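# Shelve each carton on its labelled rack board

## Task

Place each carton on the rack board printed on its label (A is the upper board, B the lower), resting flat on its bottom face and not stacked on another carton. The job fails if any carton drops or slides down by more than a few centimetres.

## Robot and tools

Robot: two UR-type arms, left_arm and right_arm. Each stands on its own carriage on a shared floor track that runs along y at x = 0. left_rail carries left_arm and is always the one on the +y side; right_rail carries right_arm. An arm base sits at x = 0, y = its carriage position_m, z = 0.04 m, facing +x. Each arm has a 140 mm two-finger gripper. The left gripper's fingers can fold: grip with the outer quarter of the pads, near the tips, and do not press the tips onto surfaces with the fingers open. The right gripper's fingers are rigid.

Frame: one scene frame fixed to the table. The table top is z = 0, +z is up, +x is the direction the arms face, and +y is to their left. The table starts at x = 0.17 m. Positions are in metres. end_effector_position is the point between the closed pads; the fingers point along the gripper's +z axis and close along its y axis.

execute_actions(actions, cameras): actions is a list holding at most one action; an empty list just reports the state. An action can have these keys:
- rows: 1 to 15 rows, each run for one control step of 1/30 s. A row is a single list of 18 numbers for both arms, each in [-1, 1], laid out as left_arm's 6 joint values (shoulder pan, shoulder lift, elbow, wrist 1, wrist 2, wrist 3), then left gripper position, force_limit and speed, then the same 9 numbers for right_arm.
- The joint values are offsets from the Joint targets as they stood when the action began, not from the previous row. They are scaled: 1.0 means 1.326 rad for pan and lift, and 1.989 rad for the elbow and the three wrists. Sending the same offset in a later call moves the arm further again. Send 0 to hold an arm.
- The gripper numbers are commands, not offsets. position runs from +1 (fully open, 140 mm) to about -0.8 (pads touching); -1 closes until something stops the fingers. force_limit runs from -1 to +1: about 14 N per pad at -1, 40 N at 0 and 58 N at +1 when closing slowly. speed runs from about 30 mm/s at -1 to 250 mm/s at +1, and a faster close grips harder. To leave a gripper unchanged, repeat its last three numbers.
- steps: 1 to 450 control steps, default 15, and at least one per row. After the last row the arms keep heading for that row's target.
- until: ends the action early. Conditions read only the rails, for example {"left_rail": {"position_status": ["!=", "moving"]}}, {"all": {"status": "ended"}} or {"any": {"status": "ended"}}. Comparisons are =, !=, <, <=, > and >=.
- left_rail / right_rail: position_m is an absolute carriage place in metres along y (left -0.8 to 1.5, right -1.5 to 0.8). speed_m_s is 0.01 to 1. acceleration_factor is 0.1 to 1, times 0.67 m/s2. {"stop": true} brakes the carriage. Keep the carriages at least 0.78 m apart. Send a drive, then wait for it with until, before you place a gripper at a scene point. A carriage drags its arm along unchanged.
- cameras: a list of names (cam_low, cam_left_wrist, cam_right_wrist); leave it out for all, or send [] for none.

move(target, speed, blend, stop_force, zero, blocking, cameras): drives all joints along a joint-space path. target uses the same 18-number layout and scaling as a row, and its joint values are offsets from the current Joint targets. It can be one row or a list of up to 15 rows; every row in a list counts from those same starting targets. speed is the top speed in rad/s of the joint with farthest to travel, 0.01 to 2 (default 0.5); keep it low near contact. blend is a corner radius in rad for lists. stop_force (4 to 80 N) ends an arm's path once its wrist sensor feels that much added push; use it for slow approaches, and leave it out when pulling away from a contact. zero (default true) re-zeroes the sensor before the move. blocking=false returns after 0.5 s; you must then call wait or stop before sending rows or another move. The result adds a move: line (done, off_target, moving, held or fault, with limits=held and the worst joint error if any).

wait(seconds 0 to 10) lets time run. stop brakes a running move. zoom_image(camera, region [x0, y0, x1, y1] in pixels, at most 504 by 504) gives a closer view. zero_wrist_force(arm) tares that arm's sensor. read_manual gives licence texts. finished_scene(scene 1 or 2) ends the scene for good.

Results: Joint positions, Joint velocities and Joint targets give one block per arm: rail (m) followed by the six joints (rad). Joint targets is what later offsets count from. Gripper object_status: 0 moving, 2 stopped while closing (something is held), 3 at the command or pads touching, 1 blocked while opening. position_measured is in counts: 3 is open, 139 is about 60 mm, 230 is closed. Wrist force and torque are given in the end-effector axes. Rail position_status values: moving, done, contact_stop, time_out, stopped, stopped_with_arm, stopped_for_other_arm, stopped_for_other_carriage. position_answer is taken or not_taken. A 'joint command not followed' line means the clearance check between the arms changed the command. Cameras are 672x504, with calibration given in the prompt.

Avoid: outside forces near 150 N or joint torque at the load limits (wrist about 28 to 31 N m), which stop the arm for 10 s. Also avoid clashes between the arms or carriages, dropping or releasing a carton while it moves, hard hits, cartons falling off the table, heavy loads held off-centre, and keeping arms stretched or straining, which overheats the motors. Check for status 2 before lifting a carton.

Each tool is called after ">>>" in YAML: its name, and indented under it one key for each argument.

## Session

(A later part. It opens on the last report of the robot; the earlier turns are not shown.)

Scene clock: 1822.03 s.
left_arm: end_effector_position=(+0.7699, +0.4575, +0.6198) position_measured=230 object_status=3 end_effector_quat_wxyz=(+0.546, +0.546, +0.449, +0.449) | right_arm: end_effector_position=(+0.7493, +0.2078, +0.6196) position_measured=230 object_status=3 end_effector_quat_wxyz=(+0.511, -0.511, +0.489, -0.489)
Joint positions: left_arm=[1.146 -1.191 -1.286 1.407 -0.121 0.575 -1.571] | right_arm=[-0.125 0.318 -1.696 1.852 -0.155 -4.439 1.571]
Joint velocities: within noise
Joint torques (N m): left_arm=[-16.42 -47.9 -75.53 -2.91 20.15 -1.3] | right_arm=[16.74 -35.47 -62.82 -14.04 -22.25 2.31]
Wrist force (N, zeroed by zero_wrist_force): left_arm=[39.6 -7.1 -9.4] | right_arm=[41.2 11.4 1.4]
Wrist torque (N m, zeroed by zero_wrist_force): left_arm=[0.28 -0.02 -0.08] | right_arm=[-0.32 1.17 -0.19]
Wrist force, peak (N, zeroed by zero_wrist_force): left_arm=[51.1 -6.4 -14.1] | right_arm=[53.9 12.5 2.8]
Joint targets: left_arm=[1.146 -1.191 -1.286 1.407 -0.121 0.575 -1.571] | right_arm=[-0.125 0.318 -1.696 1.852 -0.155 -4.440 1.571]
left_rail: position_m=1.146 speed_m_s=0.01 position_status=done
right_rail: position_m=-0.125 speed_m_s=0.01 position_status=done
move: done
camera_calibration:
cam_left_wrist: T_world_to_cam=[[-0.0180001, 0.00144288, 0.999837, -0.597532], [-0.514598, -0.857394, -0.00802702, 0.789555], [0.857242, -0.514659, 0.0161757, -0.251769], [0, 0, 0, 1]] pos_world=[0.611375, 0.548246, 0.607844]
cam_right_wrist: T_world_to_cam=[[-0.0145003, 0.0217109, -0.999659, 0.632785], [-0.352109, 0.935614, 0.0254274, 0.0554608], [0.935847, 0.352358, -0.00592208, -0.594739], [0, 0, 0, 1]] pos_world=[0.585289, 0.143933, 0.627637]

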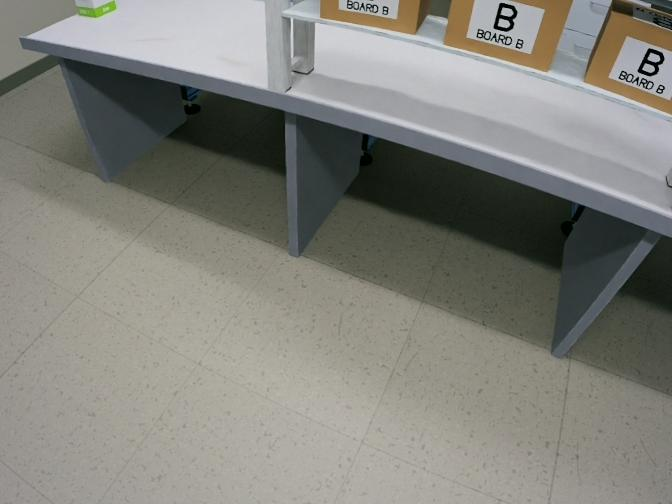

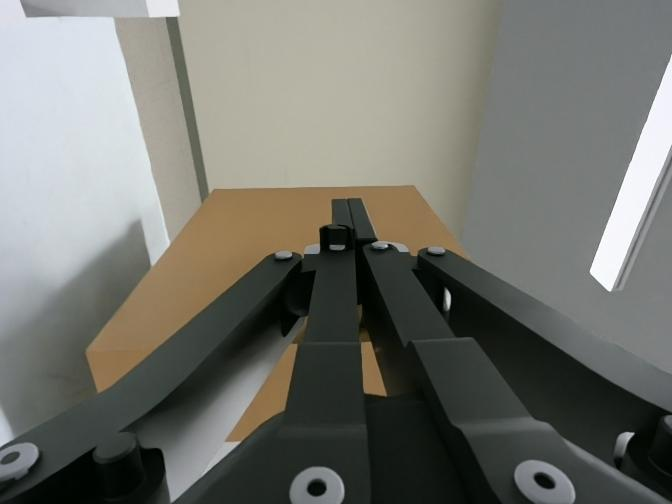

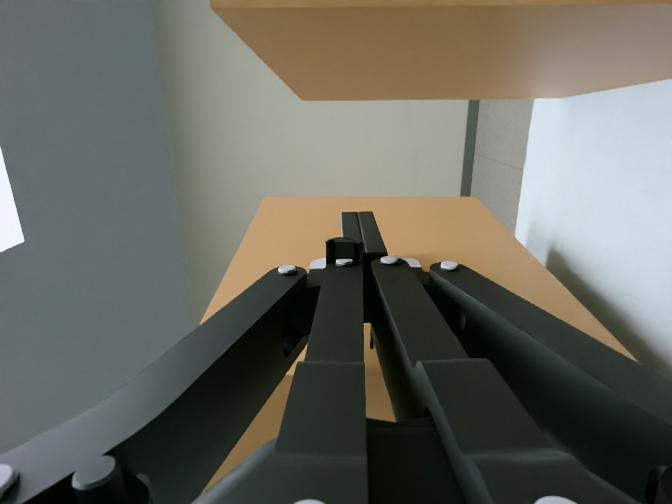

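>>> move:
  target: [0,0.0054,0.0220,-0.0255,0,0,-1,-1,-1,0,0.0070,0.0228,-0.0275,0,0,-1,-1,-1]
  speed: 0.06
  stop_force: 15
  cameras: []

>>> move:
  target: [0,0.0073,0.0205,-0.0254,0,0,-1,-1,-1,0,0.0094,0.0217,-0.0280,0,0,-1,-1,-1]
  speed: 0.025
  stop_force: 8

Scene clock: 1833.80 s.
left_arm: end_effector_position=(+0.7700, +0.4575, +0.5898) position_measured=230 object_status=3 end_effector_quat_wxyz=(+0.546, +0.547, +0.449, +0.449) | right_arm: end_effector_position=(+0.7494, +0.2077, +0.5896) position_measured=230 object_status=3 end_effector_quat_wxyz=(+0.511, -0.511, +0.489, -0.489)
Joint positions: left_arm=[1.146 -1.191 -1.279 1.451 -0.171 0.575 -1.571] | right_arm=[-0.125 0.318 -1.687 1.897 -0.21 -4.44 1.571]
Joint velocities: within noise
Joint torques (N m): left_arm=[-22.93 -50.69 -53.07 -11.69 19.09 -1.41] | right_arm=[22.56 -32.93 -47.25 -13.89 -20.93 2.52]
Wrist force (N, zeroed by zero_wrist_force): left_arm=[37.9 -7.2 -9.0] | right_arm=[39.7 10.9 2.0]
Wrist torque (N m, zeroed by zero_wrist_force): left_arm=[0.28 -0.02 -0.07] | right_arm=[-0.35 1.12 -0.17]
Wrist force, peak (N, zeroed by zero_wrist_force): left_arm=[41.7 -6.3 -9.9] | right_arm=[43.2 11.5 1.7]
Joint targets: left_arm=[1.146 -1.191 -1.279 1.451 -0.171 0.575 -1.571] | right_arm=[-0.125 0.318 -1.687 1.897 -0.210 -4.440 1.571]
left_rail: position_m=1.146 speed_m_s=0.01 position_status=done
right_rail: position_m=-0.125 speed_m_s=0.01 position_status=done
move: done
No camera images: "cameras" was empty.

Scene clock: 1836.33 s.
left_arm: end_effector_position=(+0.7701, +0.4574, +0.5789) position_measured=230 object_status=3 end_effector_quat_wxyz=(+0.546, +0.547, +0.449, +0.449) | right_arm: end_effector_position=(+0.7497, +0.2078, +0.5791) position_measured=230 object_status=3 end_effector_quat_wxyz=(+0.511, -0.511, +0.489, -0.489)
Joint positions: left_arm=[1.146 -1.191 -1.275 1.465 -0.19 0.575 -1.571] | right_arm=[-0.125 0.318 -1.682 1.913 -0.23 -4.44 1.571]
Joint velocities: within noise
Joint torques (N m): left_arm=[-23.9 -86.28 -71.57 -2.53 19.09 -1.85] | right_arm=[23.7 -52.61 -55.35 -2.1 -20.66 2.21]
Wrist force (N, zeroed by zero_wrist_force): left_arm=[42.3 -1.9 -10.1] | right_arm=[43.3 4.1 3.0]
Wrist torque (N m, zeroed by zero_wrist_force): left_arm=[0.24 -0.05 -0.14] | right_arm=[-0.16 1.15 -0.09]
Wrist force, peak (N, zeroed by zero_wrist_force): left_arm=[44.5 6.4 -14.2] | right_arm=[42.8 11.0 1.9]
Joint targets: left_arm=[1.146 -1.191 -1.275 1.465 -0.190 0.575 -1.571] | right_arm=[-0.125 0.318 -1.682 1.913 -0.230 -4.440 1.571]
left_rail: position_m=1.146 speed_m_s=0.01 position_status=done
right_rail: position_m=-0.125 speed_m_s=0.01 position_status=done
move: contact (left_arm, right_arm); left_arm: the wrist 1 is farthest, 0.032 rad from its target; right_arm: the wrist 1 is farthest, 0.036 rad from its target
camera_calibration:
cam_left_wrist: T_world_to_cam=[[-0.0179713, 0.00136971, 0.999838, -0.556645], [-0.514563, -0.857414, -0.00807426, 0.789233], [0.857264, -0.514625, 0.0161136, -0.251329], [0, 0, 0, 1]] pos_world=[0.611562, 0.548122, 0.566977]
cam_right_wrist: T_world_to_cam=[[-0.0142643, 0.0217887, -0.999661, 0.592044], [-0.352068, 0.935629, 0.0254168, 0.0565522], [0.935866, 0.352311, -0.00567499, -0.595445], [0, 0, 0, 1]] pos_world=[0.585612, 0.14397, 0.587026]

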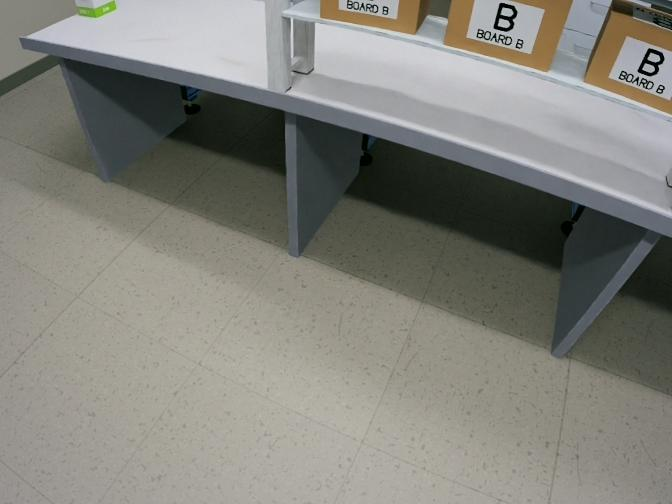

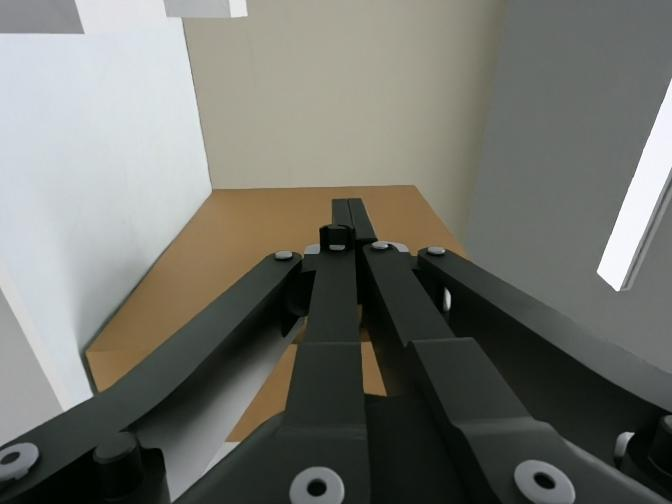

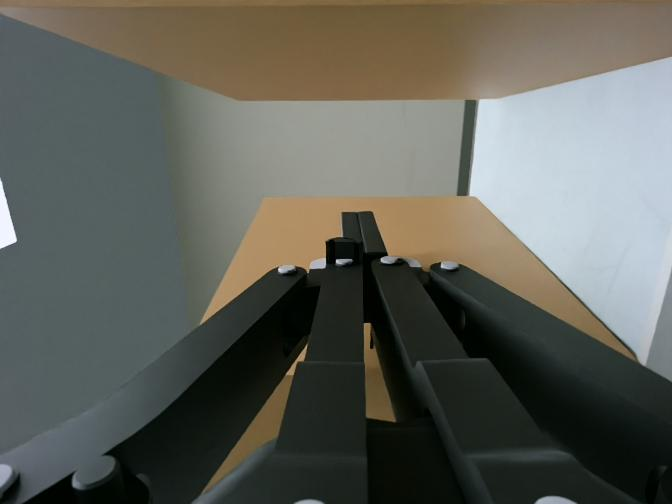

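>>> move:
  target: [0,0.0003,0.0007,-0.0009,0,0,-1,-1,-1,0,0.0004,0.0009,-0.0011,0,0,-1,-1,-1]
  speed: 0.02
  cameras: []

>>> execute_actions:
  actions:
    - {"left_rail":{"position_m":1.1569},"right_rail":{"position_m":-0.1374},"steps":90,"until":{"all":{"status":"ended"}}}

Scene clock: 1841.33 s.
left_arm: end_effector_position=(+0.7701, +0.4574, +0.5782) position_measured=230 object_status=3 end_effector_quat_wxyz=(+0.546, +0.546, +0.449, +0.449) | right_arm: end_effector_position=(+0.7497, +0.2078, +0.5780) position_measured=230 object_status=3 end_effector_quat_wxyz=(+0.511, -0.511, +0.489, -0.489)
Joint positions: left_arm=[1.146 -1.191 -1.275 1.467 -0.191 0.575 -1.571] | right_arm=[-0.125 0.318 -1.682 1.914 -0.232 -4.44 1.571]
Joint velocities: within noise
Joint torques (N m): left_arm=[-25.01 -26.99 -38.83 -8.44 18.66 -1.78] | right_arm=[25.39 -12.32 -31.09 -5.89 -20.94 2.34]
Wrist force (N, zeroed by zero_wrist_force): left_arm=[44.4 12.1 -12.0] | right_arm=[44.0 -8.7 -3.8]
Wrist torque (N m, zeroed by zero_wrist_force): left_arm=[0.14 0.00 -0.38] | right_arm=[0.23 1.13 0.08]
Wrist force, peak (N, zeroed by zero_wrist_force): left_arm=[44.4 12.1 -12.0] | right_arm=[44.0 -9.4 -3.4]
Joint targets: left_arm=[1.146 -1.191 -1.275 1.467 -0.191 0.575 -1.571] | right_arm=[-0.125 0.318 -1.682 1.914 -0.232 -4.440 1.571]
left_rail: position_m=1.146 speed_m_s=0.01 position_status=done
right_rail: position_m=-0.125 speed_m_s=0.01 position_status=done
move: done
No camera images: "cameras" was empty.

Scene clock: 1842.80 s.
left_arm: end_effector_position=(+0.7701, +0.4684, +0.5778) position_measured=230 object_status=3 end_effector_quat_wxyz=(+0.546, +0.547, +0.449, +0.449) | right_arm: end_effector_position=(+0.7497, +0.1958, +0.5778) position_measured=230 object_status=3 end_effector_quat_wxyz=(+0.511, -0.511, +0.489, -0.489)
Joint positions: left_arm=[1.157 -1.191 -1.275 1.467 -0.191 0.575 -1.571] | right_arm=[-0.137 0.318 -1.682 1.914 -0.232 -4.44 1.571]
Joint velocities: within noise
Joint torques (N m): left_arm=[7.47 -101.31 -48.46 0.49 -2.19 -1.52] | right_arm=[-15.43 -50.31 -50.82 0.31 2.92 2.47]
Wrist force (N, zeroed by zero_wrist_force): left_arm=[-0.1 0.2 -0.2] | right_arm=[7.3 1.2 -2.5]
Wrist torque (N m, zeroed by zero_wrist_force): left_arm=[0.03 0.00 -0.01] | right_arm=[0.30 -1.64 -0.04]
Wrist force, peak (N, zeroed by zero_wrist_force): left_arm=[44.5 14.4 -13.3] | right_arm=[44.2 -10.1 -3.8]
Joint targets: left_arm=[1.157 -1.191 -1.275 1.467 -0.191 0.575 -1.571] | right_arm=[-0.137 0.318 -1.682 1.914 -0.232 -4.440 1.571]
Tool commands: left_gripper/position=-1.0 left_gripper/force_limit=-1.0 left_gripper/speed=-1.0 right_gripper/position=-1.0 right_gripper/force_limit=-1.0 right_gripper/speed=-1.0
left_rail: position_m=1.157 speed_m_s=0.01 position_status=done
right_rail: position_m=-0.137 speed_m_s=0.01 position_status=done
camera_calibration:
cam_left_wrist: T_world_to_cam=[[-0.017957, 0.00133496, 0.999838, -0.555547], [-0.514589, -0.857399, -0.00809721, 0.798672], [0.857249, -0.514651, 0.0160833, -0.245606], [0, 0, 0, 1]] pos_world=[0.611557, 0.559121, 0.565874]
cam_right_wrist: T_world_to_cam=[[-0.0144198, 0.0217375, -0.99966, 0.591106], [-0.352097, 0.935618, 0.0254238, 0.0678397], [0.935853, 0.352343, -0.00583773, -0.591124], [0, 0, 0, 1]] pos_world=[0.585614, 0.131957, 0.585729]

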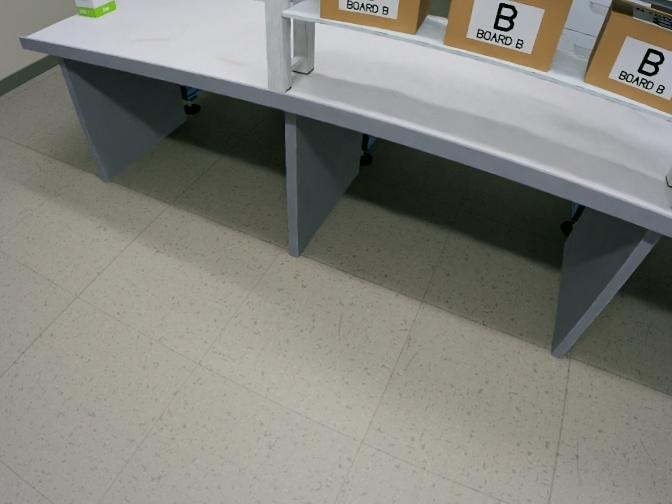

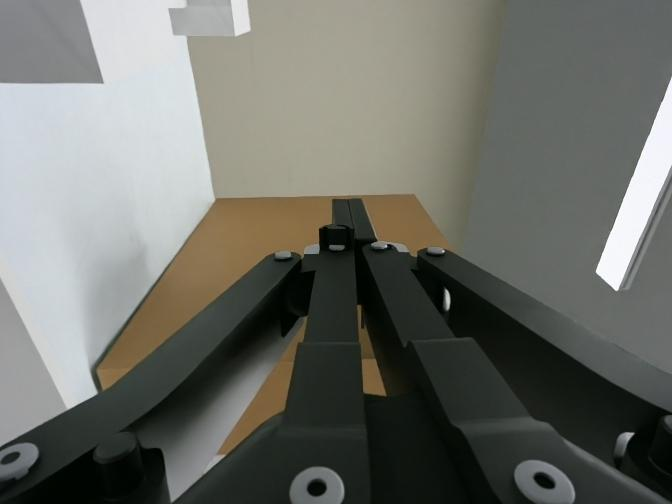

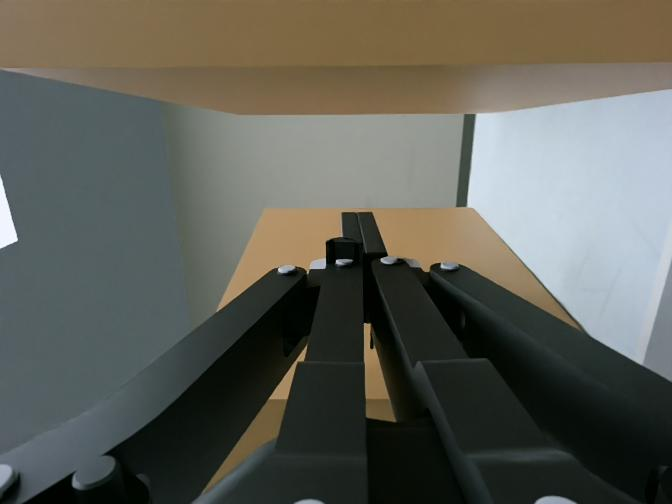

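>>> move:
  target:
    - [-0.0568,-0.0403,0.0342,-0.0073,-0.0379,0,-1,-1,-1,0.0313,-0.0607,0.0333,0.0071,0.0209,0,-1,-1,-1]
    - [-0.1180,-0.0759,0.0633,-0.0128,-0.0787,0,-1,-1,-1,0.0706,-0.1194,0.0622,0.0174,0.0471,0,-1,-1,-1]
    - [-0.1827,-0.1069,0.0876,-0.0163,-0.1218,0,-1,-1,-1,0.1208,-0.1741,0.0864,0.0297,0.0806,0,-1,-1,-1]
    - [-0.2505,-0.1325,0.1070,-0.0187,-0.1670,0,-1,-1,-1,0.1853,-0.2231,0.1057,0.0430,0.1235,0,-1,-1,-1]
    - [-0.3208,-0.1524,0.1216,-0.0200,-0.2139,0,-1,-1,-1,0.2683,-0.2625,0.1198,0.0552,0.1789,0,-1,-1,-1]
  speed: 0.15
  blend: 0.01

Scene clock: 1869.60 s.
left_arm: end_effector_position=(+0.4803, +0.4698, +0.5797) position_measured=230 object_status=3 end_effector_quat_wxyz=(+0.546, +0.546, +0.449, +0.449) | right_arm: end_effector_position=(+0.4629, +0.1984, +0.5799) position_measured=230 object_status=3 end_effector_quat_wxyz=(+0.511, -0.511, +0.489, -0.489)
Joint positions: left_arm=[1.157 -1.616 -1.477 1.708 -0.231 0.15 -1.571] | right_arm=[-0.137 0.673 -2.03 2.153 -0.122 -4.084 1.571]
Joint velocities: within noise
Joint torques (N m): left_arm=[-15.51 -80.73 -36.97 -2.81 -2.18 -1.8] | right_arm=[11.58 -18.58 -36.51 1.19 3.6 2.25]
Wrist force (N, zeroed by zero_wrist_force): left_arm=[-0.3 -0.2 -0.1] | right_arm=[6.8 1.6 -2.8]
Wrist torque (N m, zeroed by zero_wrist_force): left_arm=[-0.06 0.04 0.00] | right_arm=[0.27 -1.53 -0.07]
Wrist force, peak (N, zeroed by zero_wrist_force): left_arm=[1.4 0.4 1.8] | right_arm=[7.5 1.7 -3.3]
Joint targets: left_arm=[1.157 -1.616 -1.477 1.709 -0.231 0.150 -1.571] | right_arm=[-0.137 0.673 -2.030 2.153 -0.122 -4.084 1.571]
left_rail: position_m=1.157 speed_m_s=0.01 position_status=done
right_rail: position_m=-0.137 speed_m_s=0.01 position_status=done
move: done
camera_calibration:
cam_left_wrist: T_world_to_cam=[[-0.018172, 0.00134941, 0.999834, -0.562464], [-0.514501, -0.857451, -0.00819381, 0.650835], [0.857297, -0.514564, 0.0162759, 0.0033547], [0, 0, 0, 1]] pos_world=[0.321758, 0.560544, 0.567649]
cam_right_wrist: T_world_to_cam=[[-0.0142945, 0.0215675, -0.999665, 0.58904], [-0.351997, 0.935661, 0.0252199, -0.0355726], [0.935892, 0.352239, -0.00578315, -0.323711], [0, 0, 0, 1]] pos_world=[0.298858, 0.134604, 0.587868]

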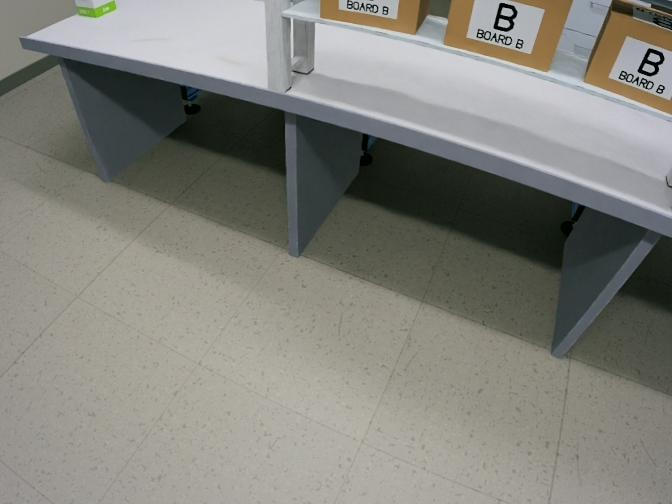

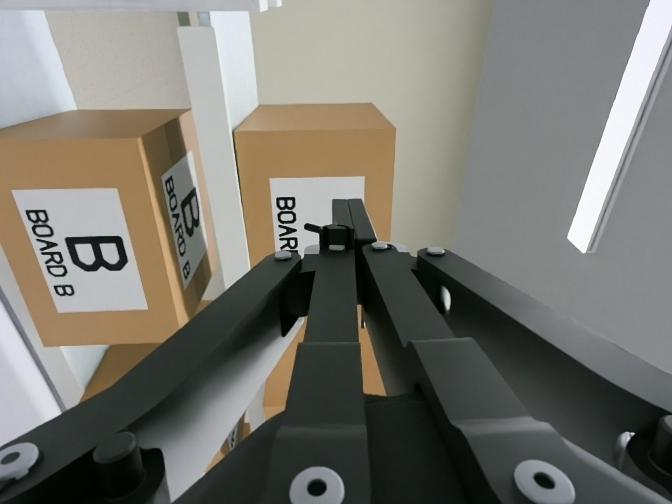

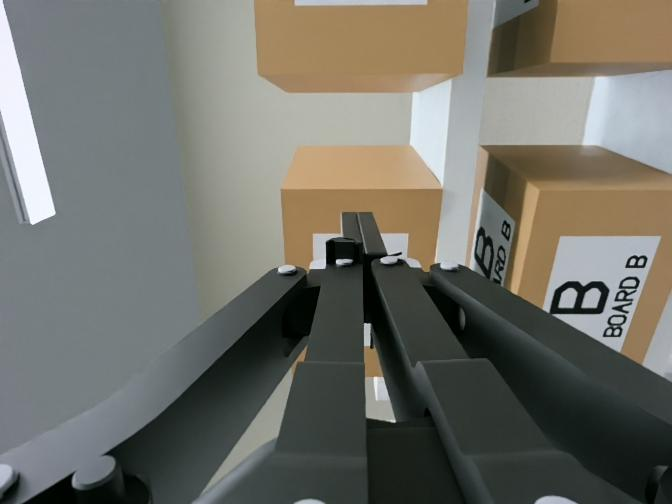

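All cartons are in place.

>>> finished_scene:
  scene: 1

The scene is finished: the task was done.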